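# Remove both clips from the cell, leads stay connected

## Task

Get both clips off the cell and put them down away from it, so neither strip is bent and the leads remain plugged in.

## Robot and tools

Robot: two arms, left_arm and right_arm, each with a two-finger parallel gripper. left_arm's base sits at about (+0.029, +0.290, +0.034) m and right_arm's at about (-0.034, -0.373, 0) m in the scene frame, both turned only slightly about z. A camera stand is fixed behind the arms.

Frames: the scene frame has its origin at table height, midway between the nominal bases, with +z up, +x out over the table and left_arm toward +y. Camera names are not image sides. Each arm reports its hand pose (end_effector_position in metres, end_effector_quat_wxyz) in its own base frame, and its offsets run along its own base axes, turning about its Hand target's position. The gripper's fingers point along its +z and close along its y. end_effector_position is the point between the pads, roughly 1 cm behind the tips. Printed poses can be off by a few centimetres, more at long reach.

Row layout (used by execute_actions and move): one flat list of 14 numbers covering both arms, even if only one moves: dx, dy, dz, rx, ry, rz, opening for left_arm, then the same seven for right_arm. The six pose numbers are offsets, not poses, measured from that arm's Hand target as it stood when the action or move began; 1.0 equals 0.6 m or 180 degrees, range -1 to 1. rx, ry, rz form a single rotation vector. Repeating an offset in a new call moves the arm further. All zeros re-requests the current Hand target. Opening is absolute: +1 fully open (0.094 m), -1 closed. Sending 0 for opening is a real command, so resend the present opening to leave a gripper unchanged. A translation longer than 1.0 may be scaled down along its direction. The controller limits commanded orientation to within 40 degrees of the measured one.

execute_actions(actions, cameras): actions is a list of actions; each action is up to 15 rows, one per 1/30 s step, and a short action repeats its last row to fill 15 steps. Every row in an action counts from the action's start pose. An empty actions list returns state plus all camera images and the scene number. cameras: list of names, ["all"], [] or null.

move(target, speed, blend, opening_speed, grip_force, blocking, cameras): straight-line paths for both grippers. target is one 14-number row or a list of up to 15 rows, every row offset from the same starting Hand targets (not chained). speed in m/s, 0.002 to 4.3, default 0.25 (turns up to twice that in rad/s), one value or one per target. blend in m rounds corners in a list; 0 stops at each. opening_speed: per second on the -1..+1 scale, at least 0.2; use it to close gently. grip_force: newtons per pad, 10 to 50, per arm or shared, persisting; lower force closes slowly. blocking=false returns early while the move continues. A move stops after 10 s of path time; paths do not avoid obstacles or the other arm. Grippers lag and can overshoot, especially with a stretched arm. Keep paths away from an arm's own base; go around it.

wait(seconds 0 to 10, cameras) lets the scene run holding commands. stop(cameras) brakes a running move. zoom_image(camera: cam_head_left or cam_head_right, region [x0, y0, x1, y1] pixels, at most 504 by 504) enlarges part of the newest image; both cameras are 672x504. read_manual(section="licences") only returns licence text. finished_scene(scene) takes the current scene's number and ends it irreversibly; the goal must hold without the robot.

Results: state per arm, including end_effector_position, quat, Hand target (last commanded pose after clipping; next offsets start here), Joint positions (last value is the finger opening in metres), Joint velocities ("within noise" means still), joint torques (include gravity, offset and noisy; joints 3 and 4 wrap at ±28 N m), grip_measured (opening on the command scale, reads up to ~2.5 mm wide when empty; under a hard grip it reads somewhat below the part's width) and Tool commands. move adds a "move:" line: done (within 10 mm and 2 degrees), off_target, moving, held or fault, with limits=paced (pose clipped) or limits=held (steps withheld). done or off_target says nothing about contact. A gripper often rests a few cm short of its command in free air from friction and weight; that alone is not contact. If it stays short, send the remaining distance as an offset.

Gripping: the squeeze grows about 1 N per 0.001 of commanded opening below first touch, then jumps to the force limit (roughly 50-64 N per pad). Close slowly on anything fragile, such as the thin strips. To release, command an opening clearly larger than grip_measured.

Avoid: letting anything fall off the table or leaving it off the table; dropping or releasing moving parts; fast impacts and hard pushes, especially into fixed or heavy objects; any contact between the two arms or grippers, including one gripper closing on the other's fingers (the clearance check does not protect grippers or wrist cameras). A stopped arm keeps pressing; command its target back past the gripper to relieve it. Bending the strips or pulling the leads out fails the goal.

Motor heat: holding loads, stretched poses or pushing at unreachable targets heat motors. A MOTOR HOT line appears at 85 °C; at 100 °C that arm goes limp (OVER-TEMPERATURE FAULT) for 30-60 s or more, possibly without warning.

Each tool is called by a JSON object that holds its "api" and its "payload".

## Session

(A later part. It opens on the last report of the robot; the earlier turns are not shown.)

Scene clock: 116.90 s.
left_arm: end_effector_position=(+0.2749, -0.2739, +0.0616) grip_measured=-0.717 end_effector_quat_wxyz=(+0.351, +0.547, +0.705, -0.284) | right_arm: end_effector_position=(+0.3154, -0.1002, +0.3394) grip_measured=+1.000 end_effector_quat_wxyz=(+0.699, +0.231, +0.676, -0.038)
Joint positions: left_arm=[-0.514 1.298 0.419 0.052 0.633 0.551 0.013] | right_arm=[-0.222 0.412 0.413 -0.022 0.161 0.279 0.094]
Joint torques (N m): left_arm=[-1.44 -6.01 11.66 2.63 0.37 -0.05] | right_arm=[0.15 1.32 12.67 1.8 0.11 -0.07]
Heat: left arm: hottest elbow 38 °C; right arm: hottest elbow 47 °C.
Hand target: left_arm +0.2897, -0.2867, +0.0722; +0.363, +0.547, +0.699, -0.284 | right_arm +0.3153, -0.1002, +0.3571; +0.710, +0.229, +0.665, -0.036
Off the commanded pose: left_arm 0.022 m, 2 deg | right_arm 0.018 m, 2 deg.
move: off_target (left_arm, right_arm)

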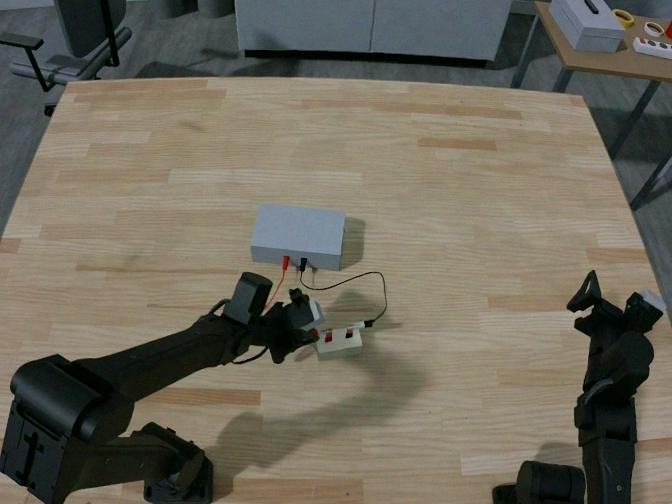

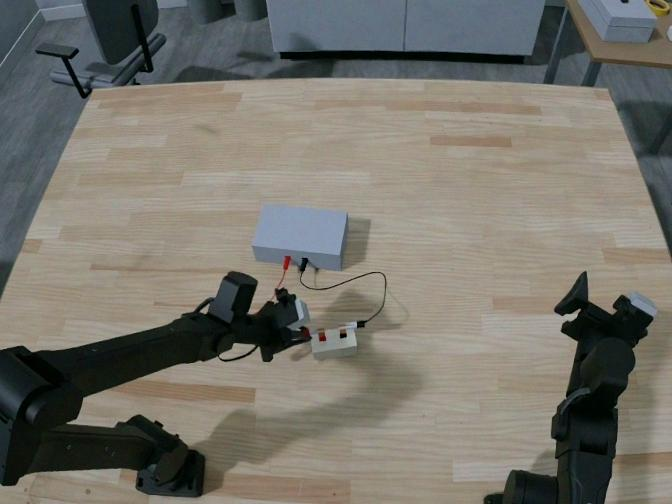

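{"api": "move", "payload": {"target": [0,0,0,0,0,0,-0.82,0,0,0,0,0,0,1], "opening_speed": 0.3, "cameras": ["all"]}}

{"api": "zoom_image", "payload": {"camera": "cam_head_left", "region": [300, 320, 340, 350]}}

{"api": "zoom_image", "payload": {"camera": "cam_head_right", "region": [292, 320, 332, 350]}}

Scene clock: 121.27 s.
left_arm: end_effector_position=(+0.2749, -0.2739, +0.0616) grip_measured=-0.815 end_effector_quat_wxyz=(+0.351, +0.547, +0.705, -0.284) | right_arm: end_effector_position=(+0.3154, -0.1002, +0.3394) grip_measured=+1.000 end_effector_quat_wxyz=(+0.699, +0.231, +0.676, -0.038)
Joint positions: left_arm=[-0.514 1.298 0.419 0.052 0.633 0.551 0.009] | right_arm=[-0.222 0.412 0.413 -0.022 0.161 0.279 0.094]
Joint torques (N m): left_arm=[-0.79 -5.6 11.58 2.78 0.38 -0.07] | right_arm=[0.21 1.38 12.68 1.81 0.11 -0.07]
Heat: left arm: hottest elbow 38 °C; right arm: hottest elbow 47 °C.
Hand target: left_arm +0.2897, -0.2867, +0.0723; +0.363, +0.547, +0.699, -0.284 | right_arm +0.3153, -0.1002, +0.3571; +0.710, +0.229, +0.665, -0.036
Off the commanded pose: left_arm 0.022 m, 2 deg | right_arm 0.018 m, 2 deg.
move: off_target (left_arm, right_arm)

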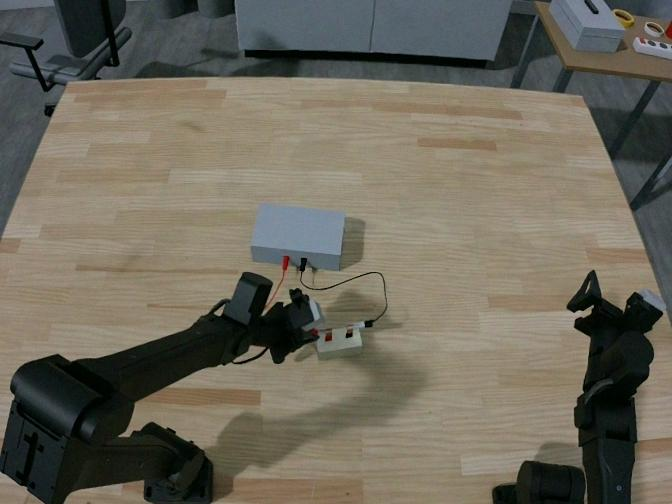

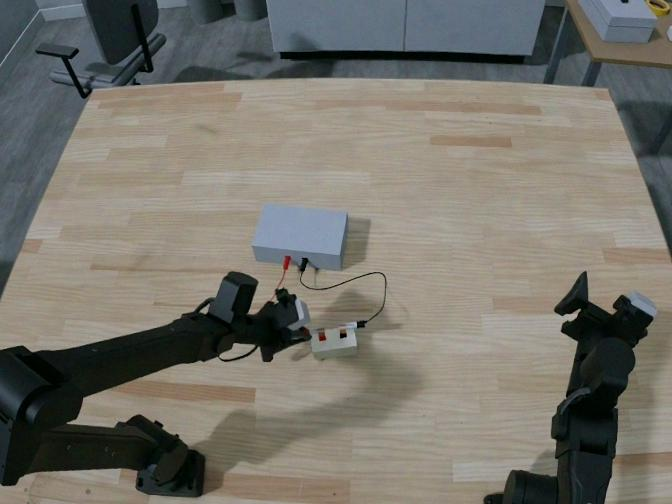

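Scaled by 12.600.

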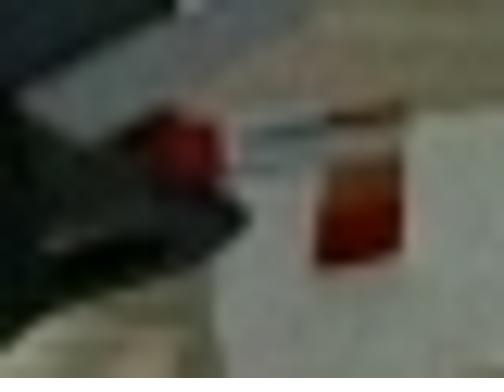

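Scaled by 12.600.

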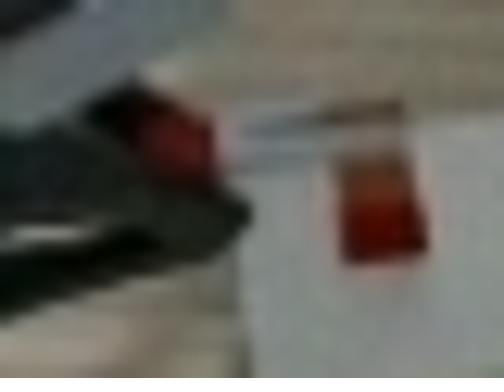

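{"api": "move", "payload": {"target": [0,0,0,0,0,0,-0.9,0,0,0,0,0,0,1], "opening_speed": 0.3, "cameras": ["all"]}}

{"api": "zoom_image", "payload": {"camera": "cam_head_left", "region": [300, 320, 340, 350]}}

{"api": "zoom_image", "payload": {"camera": "cam_head_right", "region": [292, 320, 332, 350]}}

Scene clock: 124.60 s.
left_arm: end_effector_position=(+0.2749, -0.2739, +0.0616) grip_measured=-0.875 end_effector_quat_wxyz=(+0.351, +0.547, +0.705, -0.284) | right_arm: end_effector_position=(+0.3154, -0.1002, +0.3394) grip_measured=+1.000 end_effector_quat_wxyz=(+0.699, +0.231, +0.676, -0.038)
Joint positions: left_arm=[-0.514 1.298 0.419 0.052 0.633 0.551 0.006] | right_arm=[-0.222 0.412 0.413 -0.022 0.161 0.279 0.094]
Joint torques (N m): left_arm=[-1.38 -5.6 11.59 2.37 0.34 -0.11] | right_arm=[0.21 1.38 12.67 1.8 0.11 -0.07]
Heat: left arm: hottest elbow 38 °C; right arm: hottest elbow 47 °C.
Hand target: left_arm +0.2897, -0.2867, +0.0723; +0.363, +0.547, +0.699, -0.284 | right_arm +0.3153, -0.1002, +0.3571; +0.710, +0.229, +0.665, -0.036
Off the commanded pose: left_arm 0.022 m, 2 deg | right_arm 0.018 m, 2 deg.
move: off_target (left_arm, right_arm)

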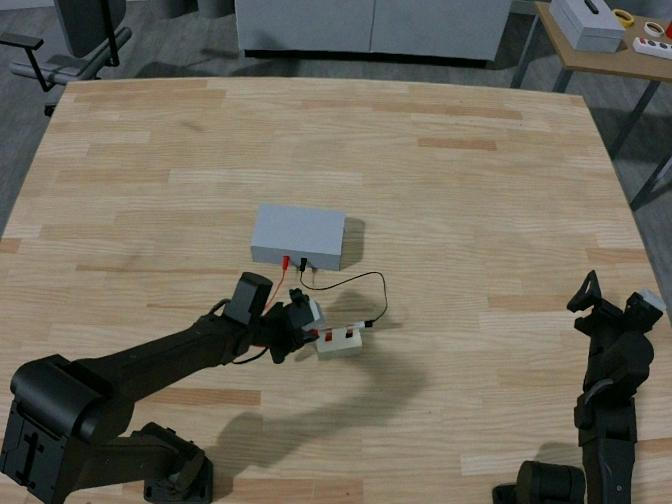

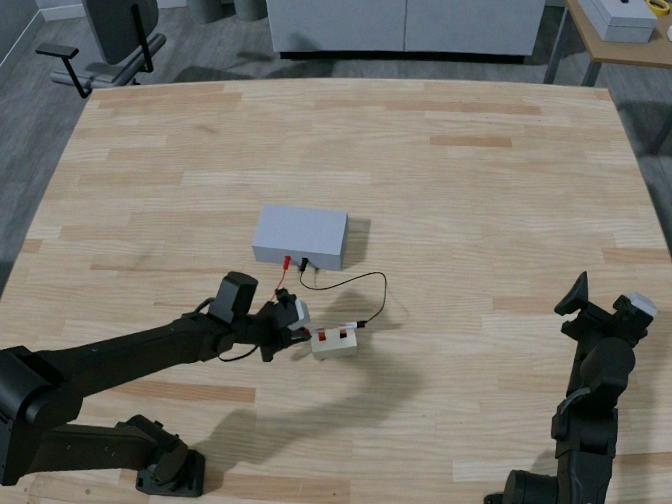

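Scaled by 12.600.

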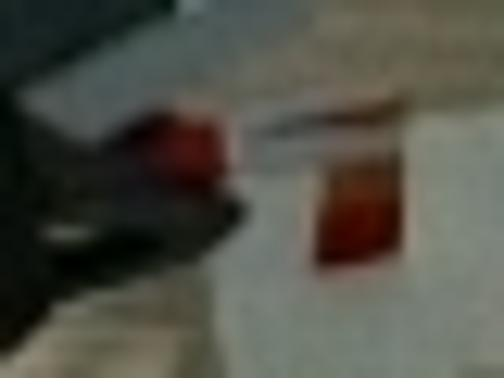

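Scaled by 12.600.

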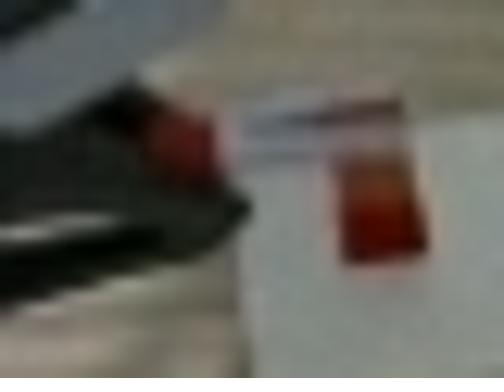

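{"api": "move", "payload": {"target": [-0.0055,0.022,0,0,0,0,-0.9,0,0,0,0,0,0,1], "speed": 0.04, "cameras": ["all"]}}

{"api": "zoom_image", "payload": {"camera": "cam_head_left", "region": [290, 310, 354, 358]}}

{"api": "zoom_image", "payload": {"camera": "cam_head_right", "region": [282, 310, 346, 358]}}

Scene clock: 128.47 s.
left_arm: end_effector_position=(+0.2758, -0.2722, +0.0630) grip_measured=-0.877 end_effector_quat_wxyz=(+0.352, +0.545, +0.704, -0.289) | right_arm: end_effector_position=(+0.3154, -0.1002, +0.3394) grip_measured=+1.000 end_effector_quat_wxyz=(+0.699, +0.231, +0.676, -0.038)
Joint positions: left_arm=[-0.502 1.298 0.419 0.052 0.652 0.553 0.006] | right_arm=[-0.222 0.412 0.413 -0.022 0.161 0.279 0.094]
Joint torques (N m): left_arm=[0.26 -7.59 9.92 1.52 0.49 0.08] | right_arm=[0.21 1.38 12.67 1.8 0.11 -0.07]
Heat: left arm: hottest elbow 38 °C; right arm: hottest elbow 47 °C.
Hand target: left_arm +0.2864, -0.2735, +0.0722; +0.363, +0.547, +0.699, -0.284 | right_arm +0.3153, -0.1002, +0.3571; +0.710, +0.229, +0.665, -0.036
Off the commanded pose: left_arm 0.014 m, 2 deg | right_arm 0.018 m, 2 deg.
move: off_target (left_arm, right_arm)

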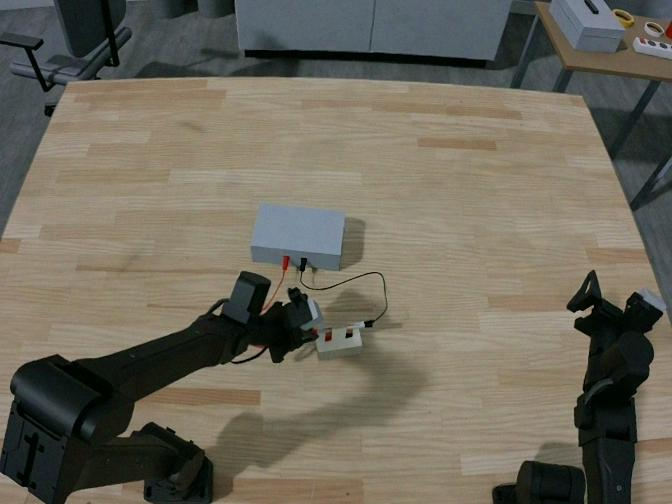

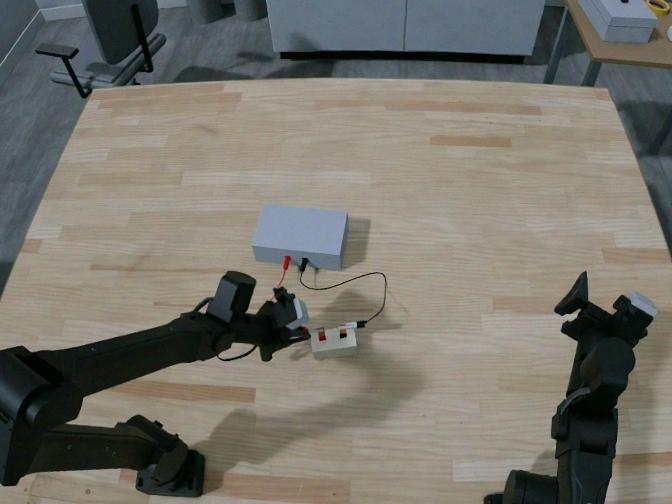

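Scaled by 7.875.

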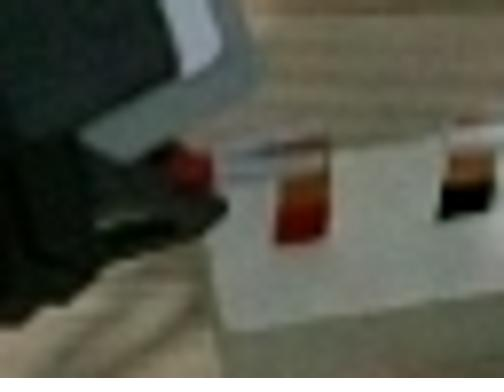

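Scaled by 7.875.

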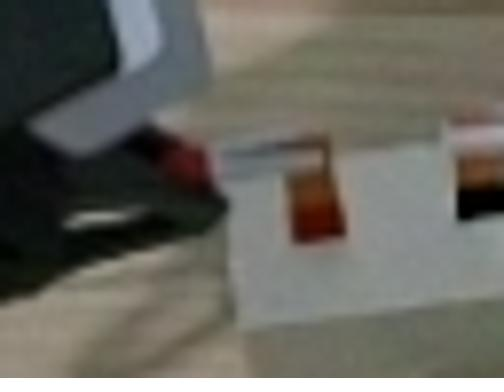

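{"api": "move", "payload": {"target": [-0.004,0.017,0,0,0,0,-0.9,0,0,0,0,0,0,1], "speed": 0.04, "cameras": ["all"]}}

{"api": "zoom_image", "payload": {"camera": "cam_head_left", "region": [290, 310, 354, 358]}}

{"api": "zoom_image", "payload": {"camera": "cam_head_right", "region": [282, 310, 346, 358]}}

Scene clock: 131.37 s.
left_arm: end_effector_position=(+0.2784, -0.2651, +0.0657) grip_measured=-0.877 end_effector_quat_wxyz=(+0.354, +0.545, +0.703, -0.289) | right_arm: end_effector_position=(+0.3154, -0.1002, +0.3394) grip_measured=+1.000 end_effector_quat_wxyz=(+0.699, +0.231, +0.676, -0.038)
Joint positions: left_arm=[-0.474 1.286 0.419 0.03 0.672 0.579 0.006] | right_arm=[-0.222 0.412 0.413 -0.022 0.161 0.279 0.094]
Joint torques (N m): left_arm=[-0.26 -8.23 8.88 1.44 0.54 0.09] | right_arm=[0.21 1.38 12.67 1.78 0.11 -0.07]
Heat: left arm: hottest elbow 38 °C; right arm: hottest elbow 48 °C.
Hand target: left_arm +0.2840, -0.2633, +0.0723; +0.363, +0.547, +0.699, -0.284 | right_arm +0.3153, -0.1002, +0.3571; +0.710, +0.229, +0.665, -0.036
Off the commanded pose: left_arm 0.009 m, 1 deg | right_arm 0.018 m, 2 deg.
move: off_target (right_arm)

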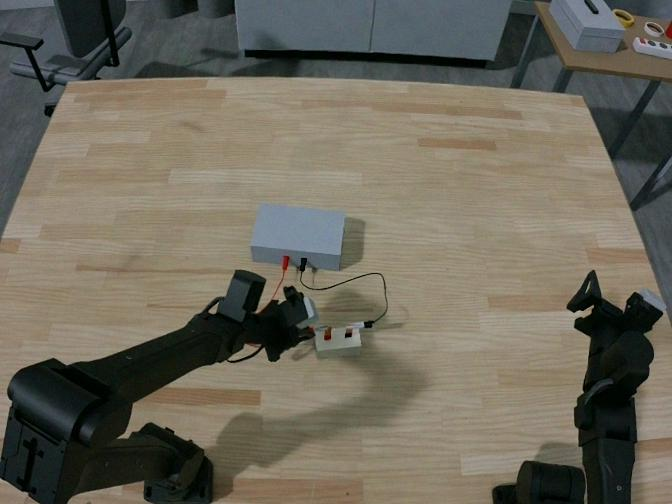

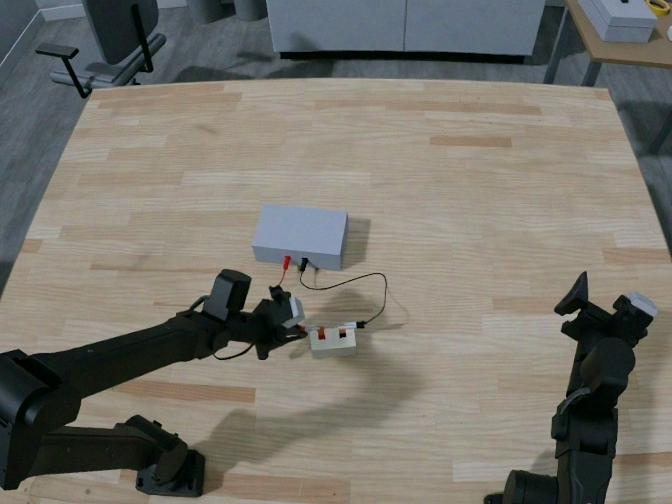

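Scaled by 7.875.

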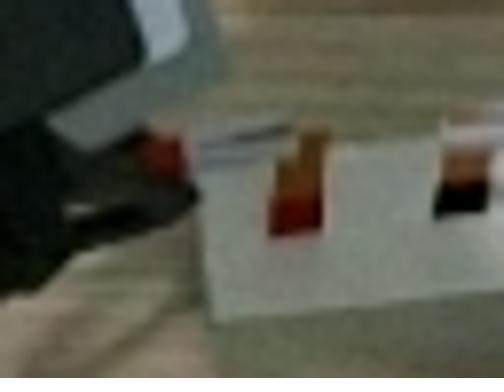

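Scaled by 7.875.

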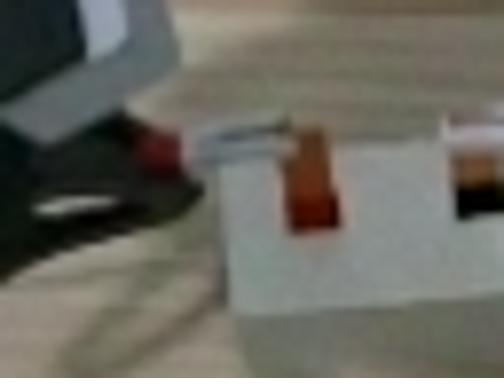

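{"api": "move", "payload": {"target": [-0.006,0.035,0,0,0,0,-0.9,0,0,0,0,0,0,1], "speed": 0.05, "cameras": ["all"]}}

{"api": "zoom_image", "payload": {"camera": "cam_head_left", "region": [290, 310, 354, 358]}}

{"api": "zoom_image", "payload": {"camera": "cam_head_right", "region": [282, 310, 346, 358]}}

Scene clock: 134.90 s.
left_arm: end_effector_position=(+0.2825, -0.2464, +0.0724) grip_measured=-0.877 end_effector_quat_wxyz=(+0.362, +0.545, +0.700, -0.287) | right_arm: end_effector_position=(+0.3154, -0.1002, +0.3394) grip_measured=+1.000 end_effector_quat_wxyz=(+0.699, +0.231, +0.676, -0.038)
Joint positions: left_arm=[-0.407 1.248 0.414 -0.024 0.714 0.641 0.006] | right_arm=[-0.222 0.412 0.413 -0.022 0.161 0.279 0.094]
Joint torques (N m): left_arm=[0.38 -7.41 7.45 1.59 0.56 0.14] | right_arm=[0.21 1.44 12.67 1.78 0.11 -0.07]
Heat: left arm: hottest elbow 38 °C; right arm: hottest elbow 48 °C.
Hand target: left_arm +0.2805, -0.2423, +0.0723; +0.363, +0.547, +0.699, -0.284 | right_arm +0.3153, -0.1002, +0.3571; +0.710, +0.229, +0.665, -0.036
Off the commanded pose: left_arm 0.005 m, 0 deg | right_arm 0.018 m, 2 deg.
move: off_target (right_arm)

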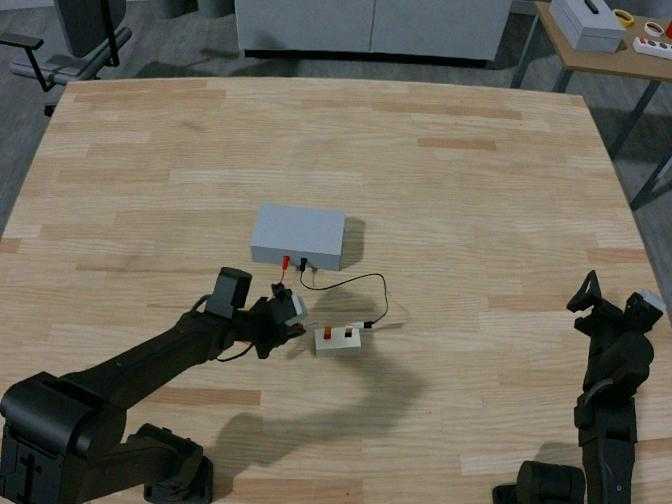

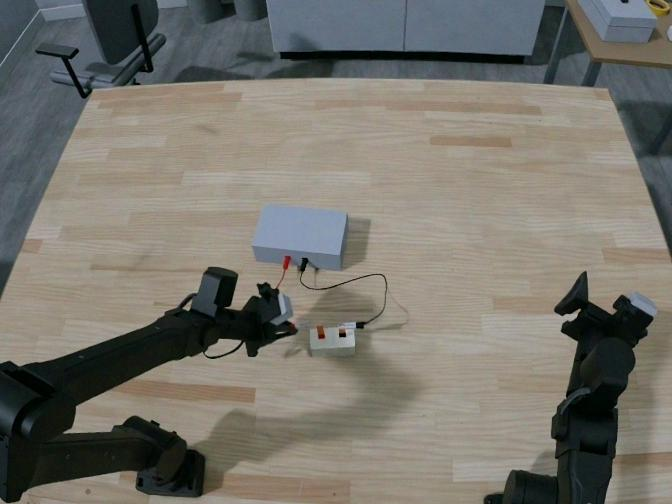

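Scaled by 7.875.

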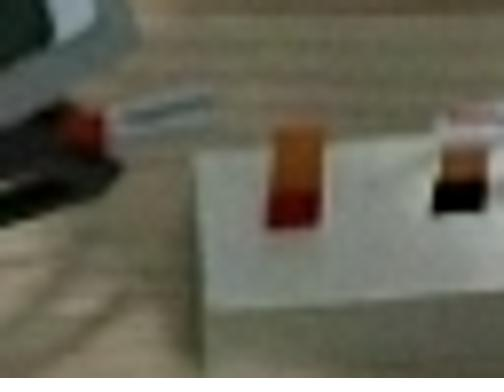

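Scaled by 7.875.

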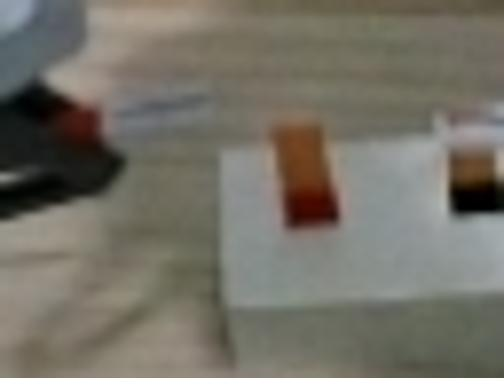

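{"api": "move", "payload": {"target": [[-0.01,0.12,0.01,0,0,0,-0.9,0,0,0,0,0,0,1],[-0.02,0.12,-0.09,0,0,0,-0.9,0,0,0,0,0,0,1]], "speed": 0.12, "cameras": ["all"]}}

{"api": "zoom_image", "payload": {"camera": "cam_head_left", "region": [230, 300, 330, 375]}}

{"api": "zoom_image", "payload": {"camera": "cam_head_right", "region": [230, 300, 330, 375]}}

Scene clock: 141.20 s.
left_arm: end_effector_position=(+0.2697, -0.1714, +0.0214) grip_measured=-0.877 end_effector_quat_wxyz=(+0.363, +0.545, +0.700, -0.286) | right_arm: end_effector_position=(+0.3154, -0.1002, +0.3394) grip_measured=+1.000 end_effector_quat_wxyz=(+0.699, +0.231, +0.676, -0.038)
Joint positions: left_arm=[-0.137 1.357 0.323 -0.05 0.865 0.959 0.006] | right_arm=[-0.222 0.412 0.413 -0.022 0.161 0.279 0.094]
Joint torques (N m): left_arm=[-0.85 -5.6 5.74 1.95 0.69 0.07] | right_arm=[0.21 1.38 12.67 1.78 0.11 -0.07]
Heat: left arm: hottest elbow 37 °C; right arm: hottest elbow 48 °C.
Hand target: left_arm +0.2685, -0.1703, +0.0184; +0.364, +0.547, +0.699, -0.284 | right_arm +0.3153, -0.1002, +0.3571; +0.710, +0.229, +0.665, -0.036
Off the commanded pose: left_arm 0.003 m, 0 deg | right_arm 0.018 m, 2 deg.
move: off_target (right_arm)

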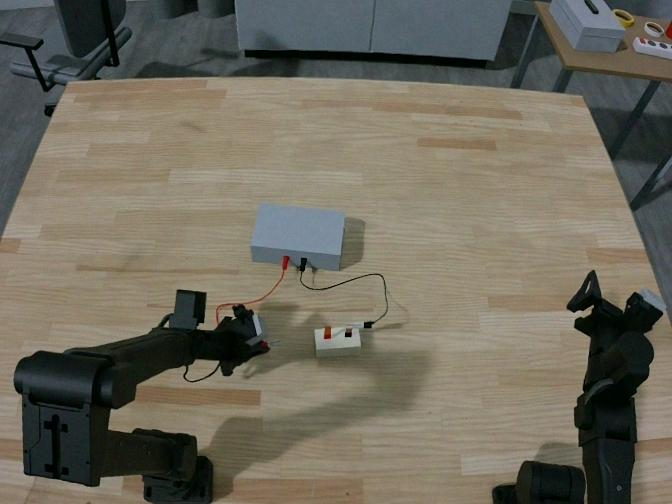

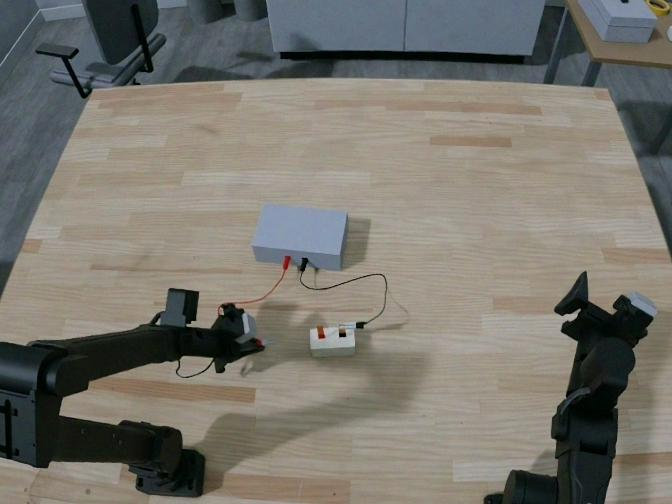

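Scaled by 5.040.

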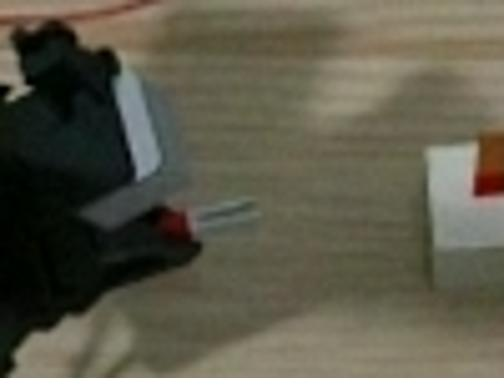

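Scaled by 5.040.

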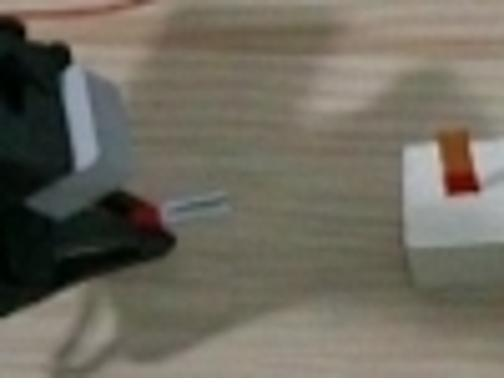

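{"api": "move", "payload": {"target": [0,0,-0.035,0,0,0,-0.9,0,0,0,0,0,0,1], "speed": 0.06, "cameras": ["all"]}}

{"api": "zoom_image", "payload": {"camera": "cam_head_left", "region": [230, 300, 310, 360]}}

{"api": "zoom_image", "payload": {"camera": "cam_head_right", "region": [230, 300, 310, 360]}}

Scene clock: 146.90 s.
left_arm: end_effector_position=(+0.2713, -0.1716, +0.0019) grip_measured=-0.877 end_effector_quat_wxyz=(+0.365, +0.546, +0.698, -0.284) | right_arm: end_effector_position=(+0.3154, -0.1002, +0.3394) grip_measured=+1.000 end_effector_quat_wxyz=(+0.699, +0.231, +0.676, -0.038)
Joint positions: left_arm=[-0.137 1.456 0.312 0.066 0.865 0.959 0.006] | right_arm=[-0.222 0.412 0.413 -0.022 0.161 0.279 0.094]
Joint torques (N m): left_arm=[-0.21 -5.95 4.81 2.15 0.7 0.09] | right_arm=[0.21 1.38 12.67 1.8 0.11 -0.07]
Heat: left arm: hottest elbow 37 °C; right arm: hottest elbow 48 °C.
Hand target: left_arm +0.2685, -0.1703, -0.0027; +0.363, +0.547, +0.699, -0.284 | right_arm +0.3153, -0.1002, +0.3571; +0.710, +0.229, +0.665, -0.036
Off the commanded pose: left_arm 0.006 m, 0 deg | right_arm 0.018 m, 2 deg.
move: off_target (right_arm)

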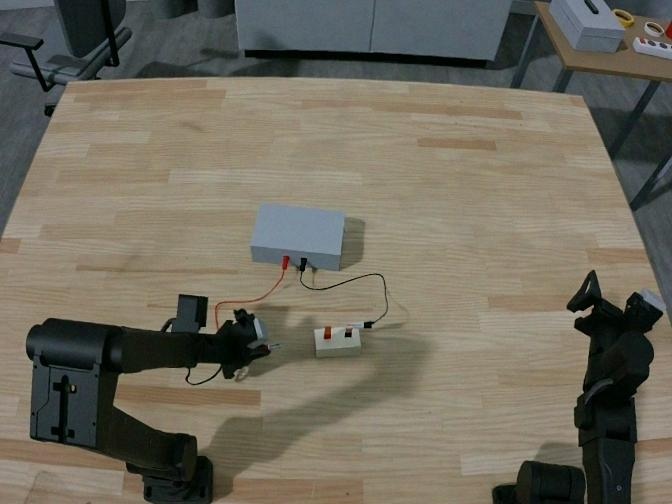

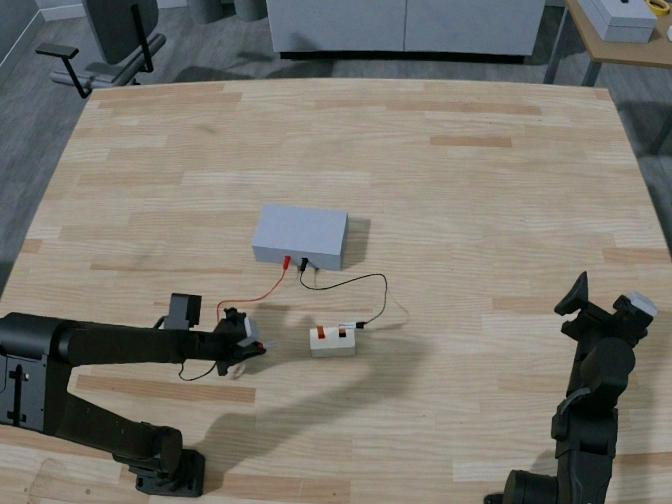

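Scaled by 6.300.

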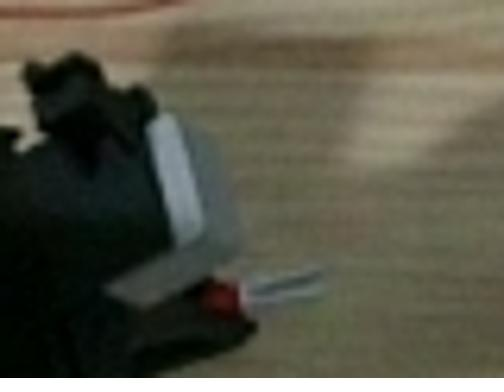

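Scaled by 6.300.

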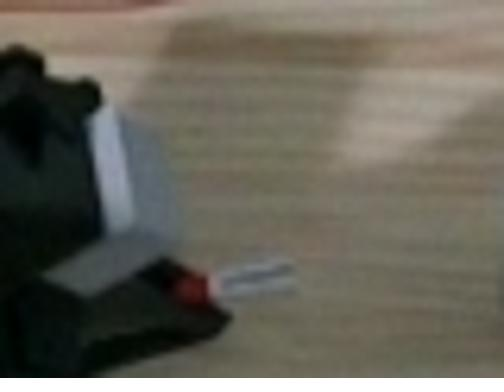

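{"api": "move", "payload": {"target": [0,0,-0.016,0,0,0,-0.9,0,0,0,0,0,0,1], "speed": 0.04}}

{"api": "move", "payload": {"target": [0,0,-0.011,0,0,0,-0.9,0,0,0,0,0,0,1], "speed": 0.04, "cameras": ["all"]}}

{"api": "zoom_image", "payload": {"camera": "cam_head_left", "region": [230, 300, 310, 360]}}

{"api": "zoom_image", "payload": {"camera": "cam_head_right", "region": [230, 300, 310, 360]}}

Scene clock: 150.57 s.
left_arm: end_effector_position=(+0.2739, -0.1719, -0.0060) grip_measured=-0.877 end_effector_quat_wxyz=(+0.368, +0.547, +0.697, -0.283) | right_arm: end_effector_position=(+0.3154, -0.1002, +0.3394) grip_measured=+1.000 end_effector_quat_wxyz=(+0.699, +0.231, +0.676, -0.038)
Joint positions: left_arm=[-0.137 1.503 0.312 0.12 0.865 0.959 0.006] | right_arm=[-0.222 0.412 0.413 -0.022 0.161 0.279 0.094]
Joint torques (N m): left_arm=[-0.15 -5.89 3.89 2.03 0.66 0.08] | right_arm=[0.26 1.38 12.67 1.8 0.11 -0.07]
Heat: left arm: hottest elbow 36 °C; right arm: hottest elbow 49 °C.
Hand target: left_arm +0.2685, -0.1703, -0.0122; +0.364, +0.547, +0.699, -0.284 | right_arm +0.3153, -0.1002, +0.3571; +0.710, +0.229, +0.665, -0.036
Off the commanded pose: left_arm 0.008 m, 1 deg | right_arm 0.018 m, 2 deg.
move: off_target (right_arm)

Scene clock: 151.37 s.
left_arm: end_effector_position=(+0.2726, -0.1718, -0.0134) grip_measured=-0.877 end_effector_quat_wxyz=(+0.367, +0.547, +0.698, -0.283) | right_arm: end_effector_position=(+0.3154, -0.1002, +0.3394) grip_measured=+1.000 end_effector_quat_wxyz=(+0.699, +0.231, +0.676, -0.038)
Joint positions: left_arm=[-0.137 1.538 0.307 0.157 0.865 0.959 0.006] | right_arm=[-0.222 0.412 0.413 -0.022 0.161 0.279 0.094]
Joint torques (N m): left_arm=[-0.85 -6.01 3.84 1.89 0.7 0.1] | right_arm=[0.21 1.38 12.66 1.8 0.11 -0.07]
Heat: left arm: hottest elbow 36 °C; right arm: hottest elbow 49 °C.
Hand target: left_arm +0.2686, -0.1703, -0.0188; +0.364, +0.547, +0.699, -0.284 | right_arm +0.3153, -0.1002, +0.3571; +0.710, +0.229, +0.665, -0.036
Off the commanded pose: left_arm 0.007 m, 0 deg | right_arm 0.018 m, 2 deg.
move: off_target (right_arm)

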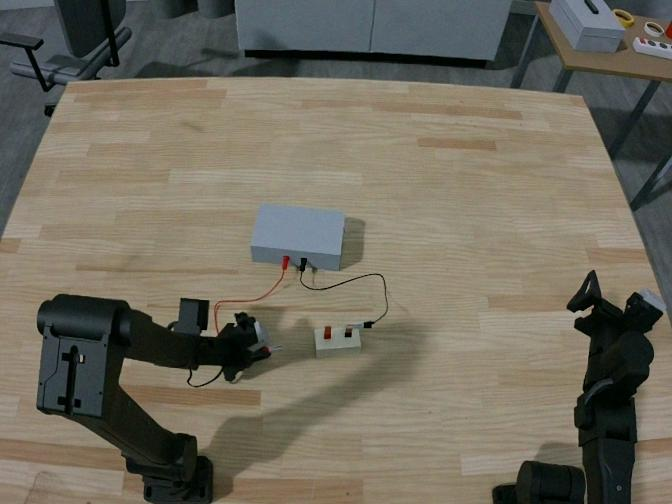

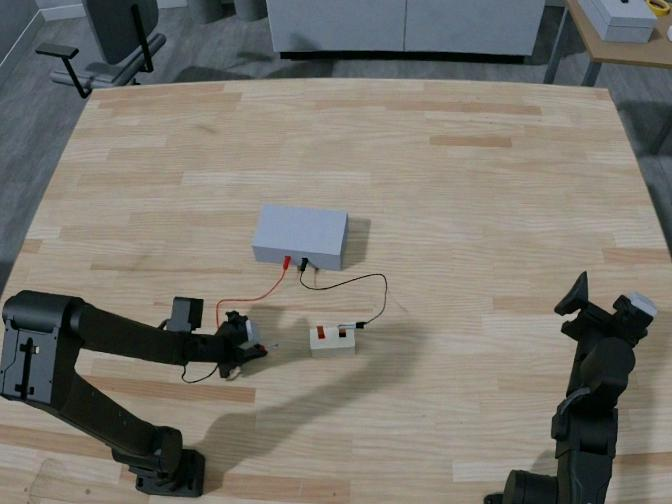

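Scaled by 6.300.

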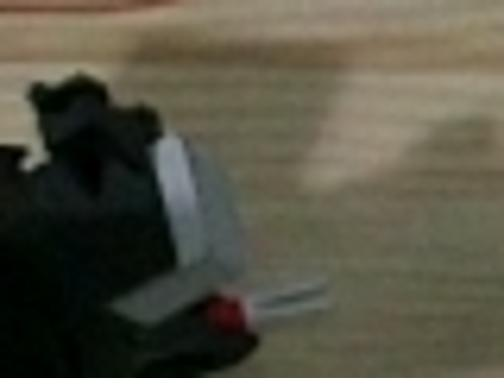

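Scaled by 6.300.

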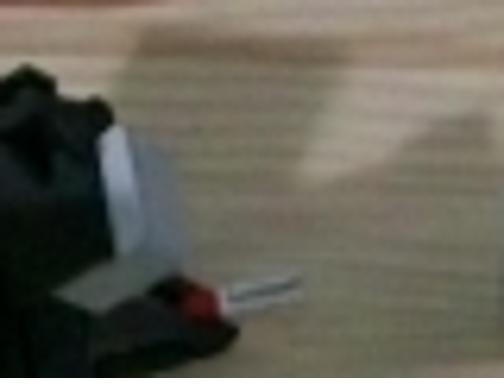

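{"api": "move", "payload": {"target": [0,0,-0.010,0,0,0,-0.9,0,0,0,0,0,0,1], "speed": 0.03}}

{"api": "move", "payload": {"target": [0,0,-0.008,0,0,0,-0.9,0,0,0,0,0,0,1], "speed": 0.03, "cameras": ["all"]}}

{"api": "zoom_image", "payload": {"camera": "cam_head_left", "region": [230, 300, 310, 360]}}

{"api": "zoom_image", "payload": {"camera": "cam_head_right", "region": [230, 300, 310, 360]}}

Scene clock: 154.90 s.
left_arm: end_effector_position=(+0.2746, -0.1733, -0.0144) grip_measured=-0.878 end_effector_quat_wxyz=(+0.374, +0.548, +0.692, -0.284) | right_arm: end_effector_position=(+0.3154, -0.1002, +0.3394) grip_measured=+1.000 end_effector_quat_wxyz=(+0.699, +0.231, +0.676, -0.038)
Joint positions: left_arm=[-0.137 1.558 0.307 0.193 0.875 0.959 0.006] | right_arm=[-0.222 0.412 0.413 -0.022 0.161 0.279 0.094]
Joint torques (N m): left_arm=[-0.56 -4.72 3.33 1.55 0.24 0.06] | right_arm=[0.21 1.32 12.67 1.8 0.11 -0.07]
Heat: left arm: hottest elbow 36 °C; right arm: hottest elbow 49 °C.
Hand target: left_arm +0.2685, -0.1704, -0.0248; +0.364, +0.547, +0.699, -0.284 | right_arm +0.3153, -0.1002, +0.3571; +0.710, +0.229, +0.665, -0.036
Off the commanded pose: left_arm 0.012 m, 1 deg | right_arm 0.018 m, 2 deg.
move: off_target (left_arm, right_arm)

Scene clock: 155.67 s.
left_arm: end_effector_position=(+0.2762, -0.1746, -0.0149) grip_measured=-0.878 end_effector_quat_wxyz=(+0.380, +0.550, +0.687, -0.285) | right_arm: end_effector_position=(+0.3154, -0.1002, +0.3394) grip_measured=+1.000 end_effector_quat_wxyz=(+0.699, +0.231, +0.676, -0.038)
Joint positions: left_arm=[-0.137 1.574 0.307 0.222 0.885 0.959 0.006] | right_arm=[-0.222 0.412 0.413 -0.022 0.161 0.279 0.094]
Joint torques (N m): left_arm=[-0.5 -4.6 2.96 1.81 -0.17 0.04] | right_arm=[0.21 1.44 12.66 1.8 0.11 -0.07]
Heat: left arm: hottest elbow 36 °C; right arm: hottest elbow 49 °C.
Hand target: left_arm +0.2686, -0.1704, -0.0296; +0.364, +0.547, +0.699, -0.284 | right_arm +0.3153, -0.1002, +0.3571; +0.710, +0.229, +0.665, -0.036
Off the commanded pose: left_arm 0.017 m, 2 deg | right_arm 0.018 m, 2 deg.
move: off_target (left_arm, right_arm)

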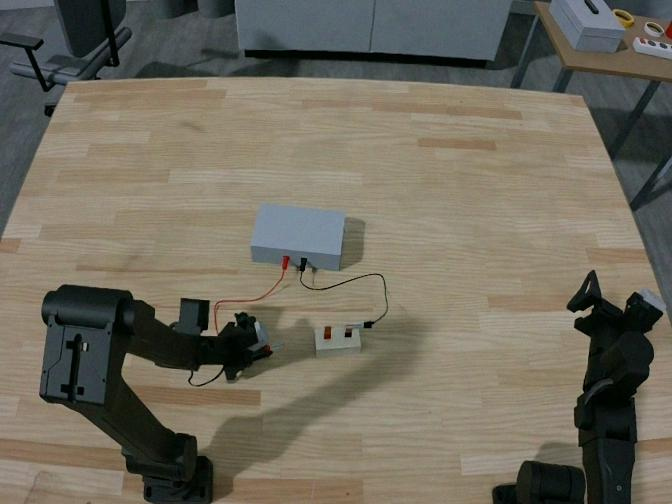

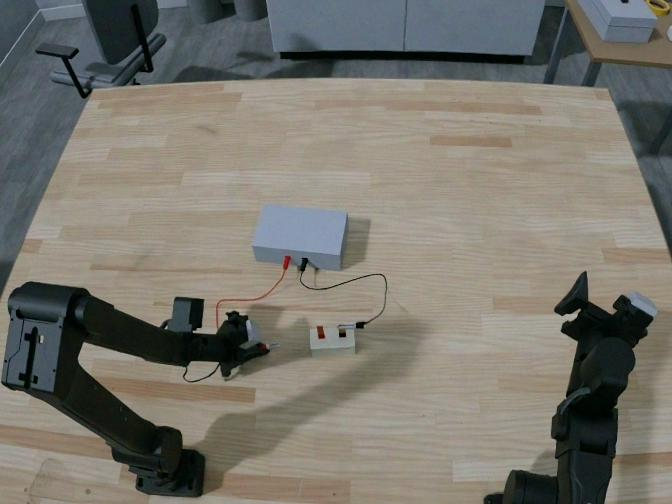

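Scaled by 6.300.

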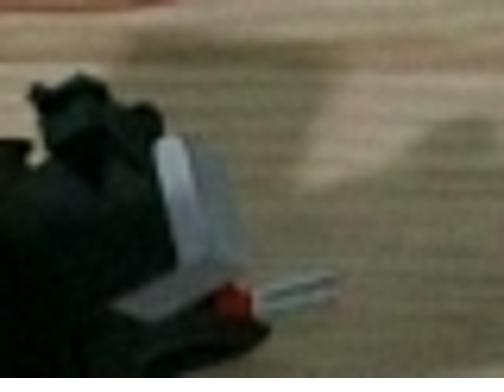

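Scaled by 6.300.

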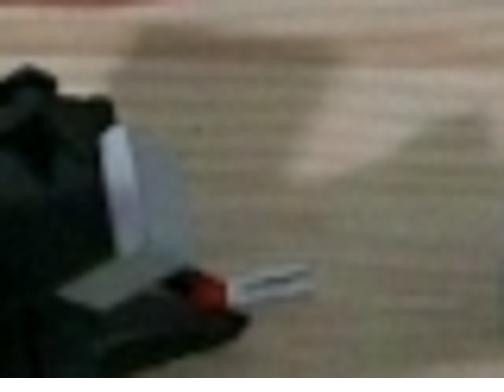

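{"api": "move", "payload": {"target": [0,0,0.02,0,0,0,-0.9,0,0,0,0,0,0,1], "speed": 0.03}}

{"api": "move", "payload": {"target": [0,0,0,0,0,0,-0.4,0,0,0,0,0,0,1], "opening_speed": 0.3, "cameras": ["all"]}}

{"api": "zoom_image", "payload": {"camera": "cam_head_left", "region": [200, 290, 300, 365]}}

{"api": "zoom_image", "payload": {"camera": "cam_head_right", "region": [200, 290, 300, 365]}}

Scene clock: 158.70 s.
left_arm: end_effector_position=(+0.2736, -0.1730, -0.0144) grip_measured=-0.878 end_effector_quat_wxyz=(+0.371, +0.547, +0.693, -0.285) | right_arm: end_effector_position=(+0.3154, -0.1002, +0.3394) grip_measured=+1.000 end_effector_quat_wxyz=(+0.699, +0.231, +0.676, -0.038)
Joint positions: left_arm=[-0.137 1.555 0.307 0.183 0.874 0.959 0.006] | right_arm=[-0.222 0.412 0.413 -0.022 0.161 0.279 0.094]
Joint torques (N m): left_arm=[-0.73 -7.24 3.86 0.62 0.29 -0.01] | right_arm=[0.21 1.44 12.66 1.8 0.11 -0.07]
Heat: left arm: hottest elbow 35 °C; right arm: hottest elbow 49 °C.
Hand target: left_arm +0.2685, -0.1703, -0.0176; +0.363, +0.547, +0.699, -0.284 | right_arm +0.3153, -0.1002, +0.3571; +0.710, +0.229, +0.665, -0.036
Off the commanded pose: left_arm 0.007 m, 1 deg | right_arm 0.018 m, 2 deg.
move: off_target (right_arm)

Scene clock: 160.57 s.
left_arm: end_effector_position=(+0.2726, -0.1733, -0.0142) grip_measured=-0.403 end_effector_quat_wxyz=(+0.370, +0.547, +0.693, -0.288) | right_arm: end_effector_position=(+0.3154, -0.1002, +0.3394) grip_measured=+1.000 end_effector_quat_wxyz=(+0.699, +0.231, +0.676, -0.038)
Joint positions: left_arm=[-0.137 1.553 0.307 0.177 0.878 0.959 0.028] | right_arm=[-0.222 0.412 0.413 -0.022 0.161 0.279 0.094]
Joint torques (N m): left_arm=[0.03 -7.88 3.47 0.88 0.09 0.08] | right_arm=[0.21 1.38 12.67 1.8 0.11 -0.07]
Heat: left arm: hottest elbow 35 °C; right arm: hottest elbow 49 °C.
Hand target: left_arm +0.2686, -0.1704, -0.0176; +0.364, +0.547, +0.699, -0.284 | right_arm +0.3153, -0.1002, +0.3571; +0.710, +0.229, +0.665, -0.036
Off the commanded pose: left_arm 0.006 m, 1 deg | right_arm 0.018 m, 2 deg.
move: off_target (right_arm)

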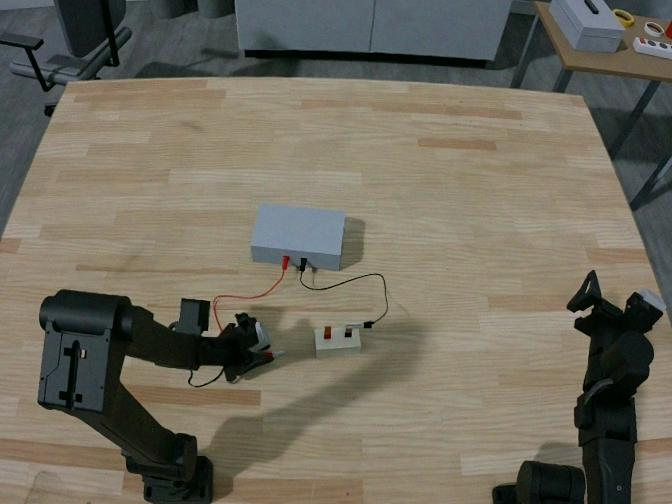

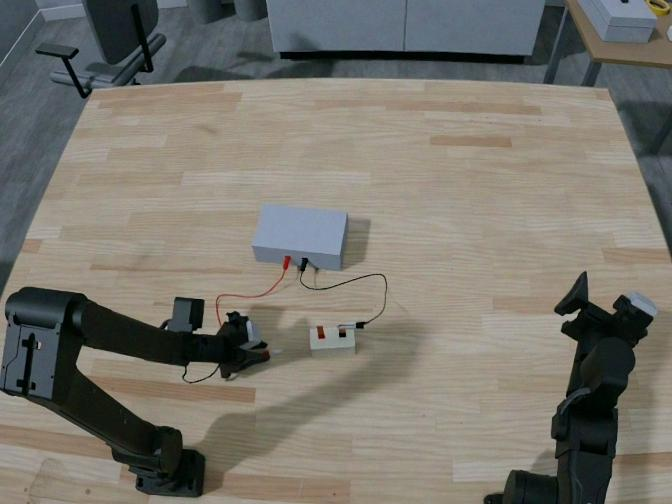

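Scaled by 5.040.

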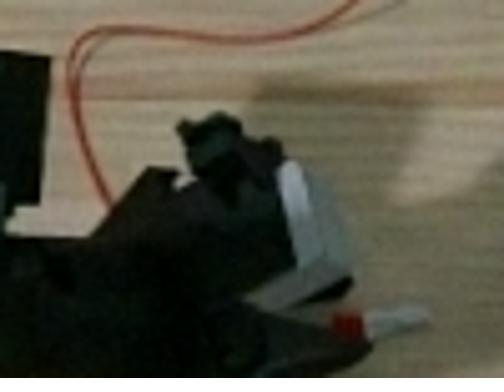

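Scaled by 5.040.

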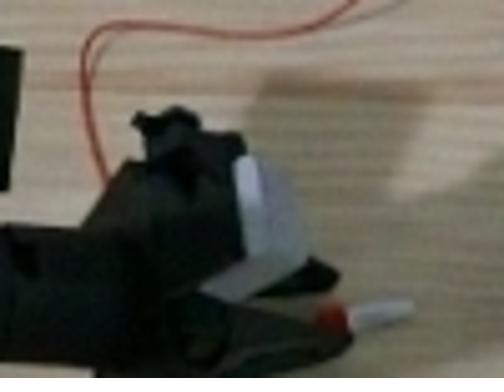

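{"api": "move", "payload": {"target": [-0.03,0.10,0.08,0,0,0,-0.4,0,0,0,0,0,0,1], "speed": 0.08, "cameras": ["all"]}}

{"api": "zoom_image", "payload": {"camera": "cam_head_left", "region": [200, 280, 300, 365]}}

{"api": "zoom_image", "payload": {"camera": "cam_head_right", "region": [200, 280, 300, 365]}}

Scene clock: 165.50 s.
left_arm: end_effector_position=(+0.2346, -0.1144, +0.0213) grip_measured=-0.403 end_effector_quat_wxyz=(+0.350, +0.540, +0.705, -0.297) | right_arm: end_effector_position=(+0.3154, -0.1002, +0.3394) grip_measured=+1.000 end_effector_quat_wxyz=(+0.699, +0.231, +0.676, -0.038)
Joint positions: left_arm=[0.121 1.298 0.313 -0.456 0.948 1.361 0.028] | right_arm=[-0.222 0.412 0.413 -0.022 0.161 0.279 0.094]
Joint torques (N m): left_arm=[-0.09 -5.01 8.98 0.03 0.86 0.1] | right_arm=[0.21 1.38 12.66 1.78 0.11 -0.07]
Heat: left arm: hottest elbow 35 °C; right arm: hottest elbow 49 °C.
Hand target: left_arm +0.2506, -0.1103, +0.0304; +0.364, +0.547, +0.699, -0.284 | right_arm +0.3153, -0.1002, +0.3571; +0.710, +0.229, +0.665, -0.036
Off the commanded pose: left_arm 0.019 m, 2 deg | right_arm 0.018 m, 2 deg.
move: off_target (left_arm, right_arm)

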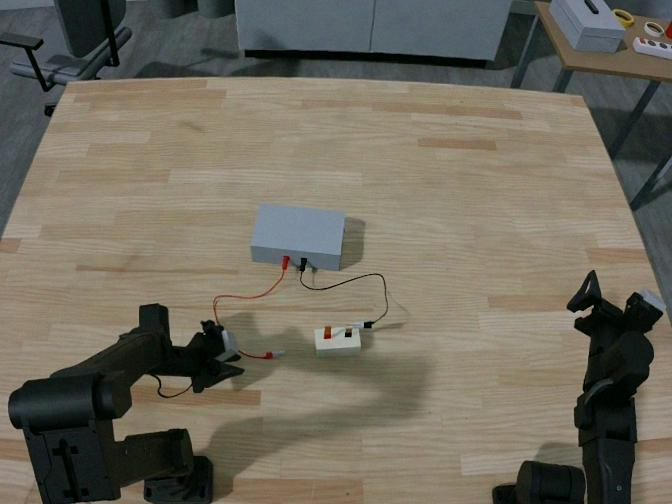

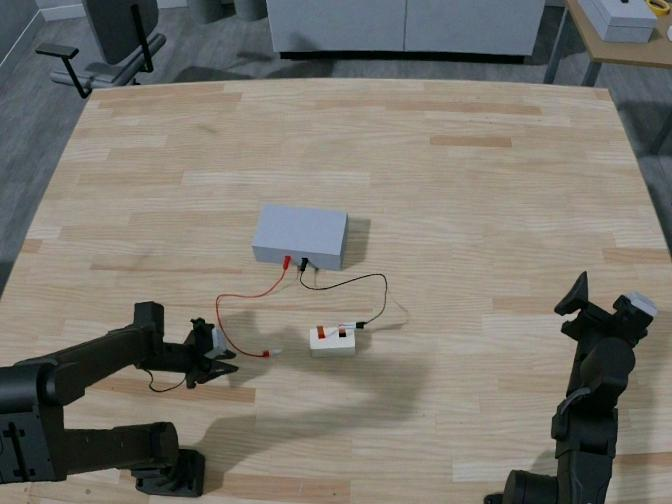

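Scaled by 5.040.

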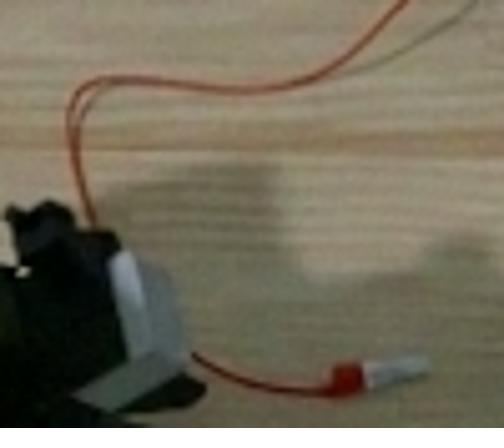

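Scaled by 5.040.

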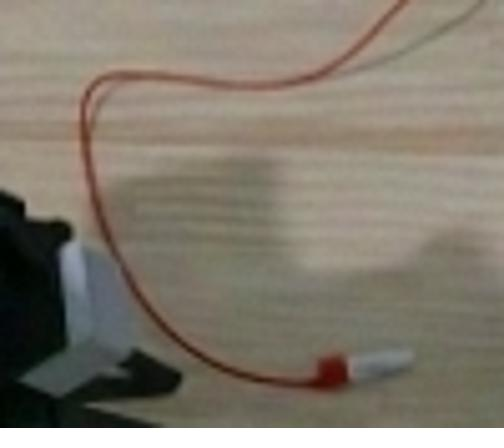

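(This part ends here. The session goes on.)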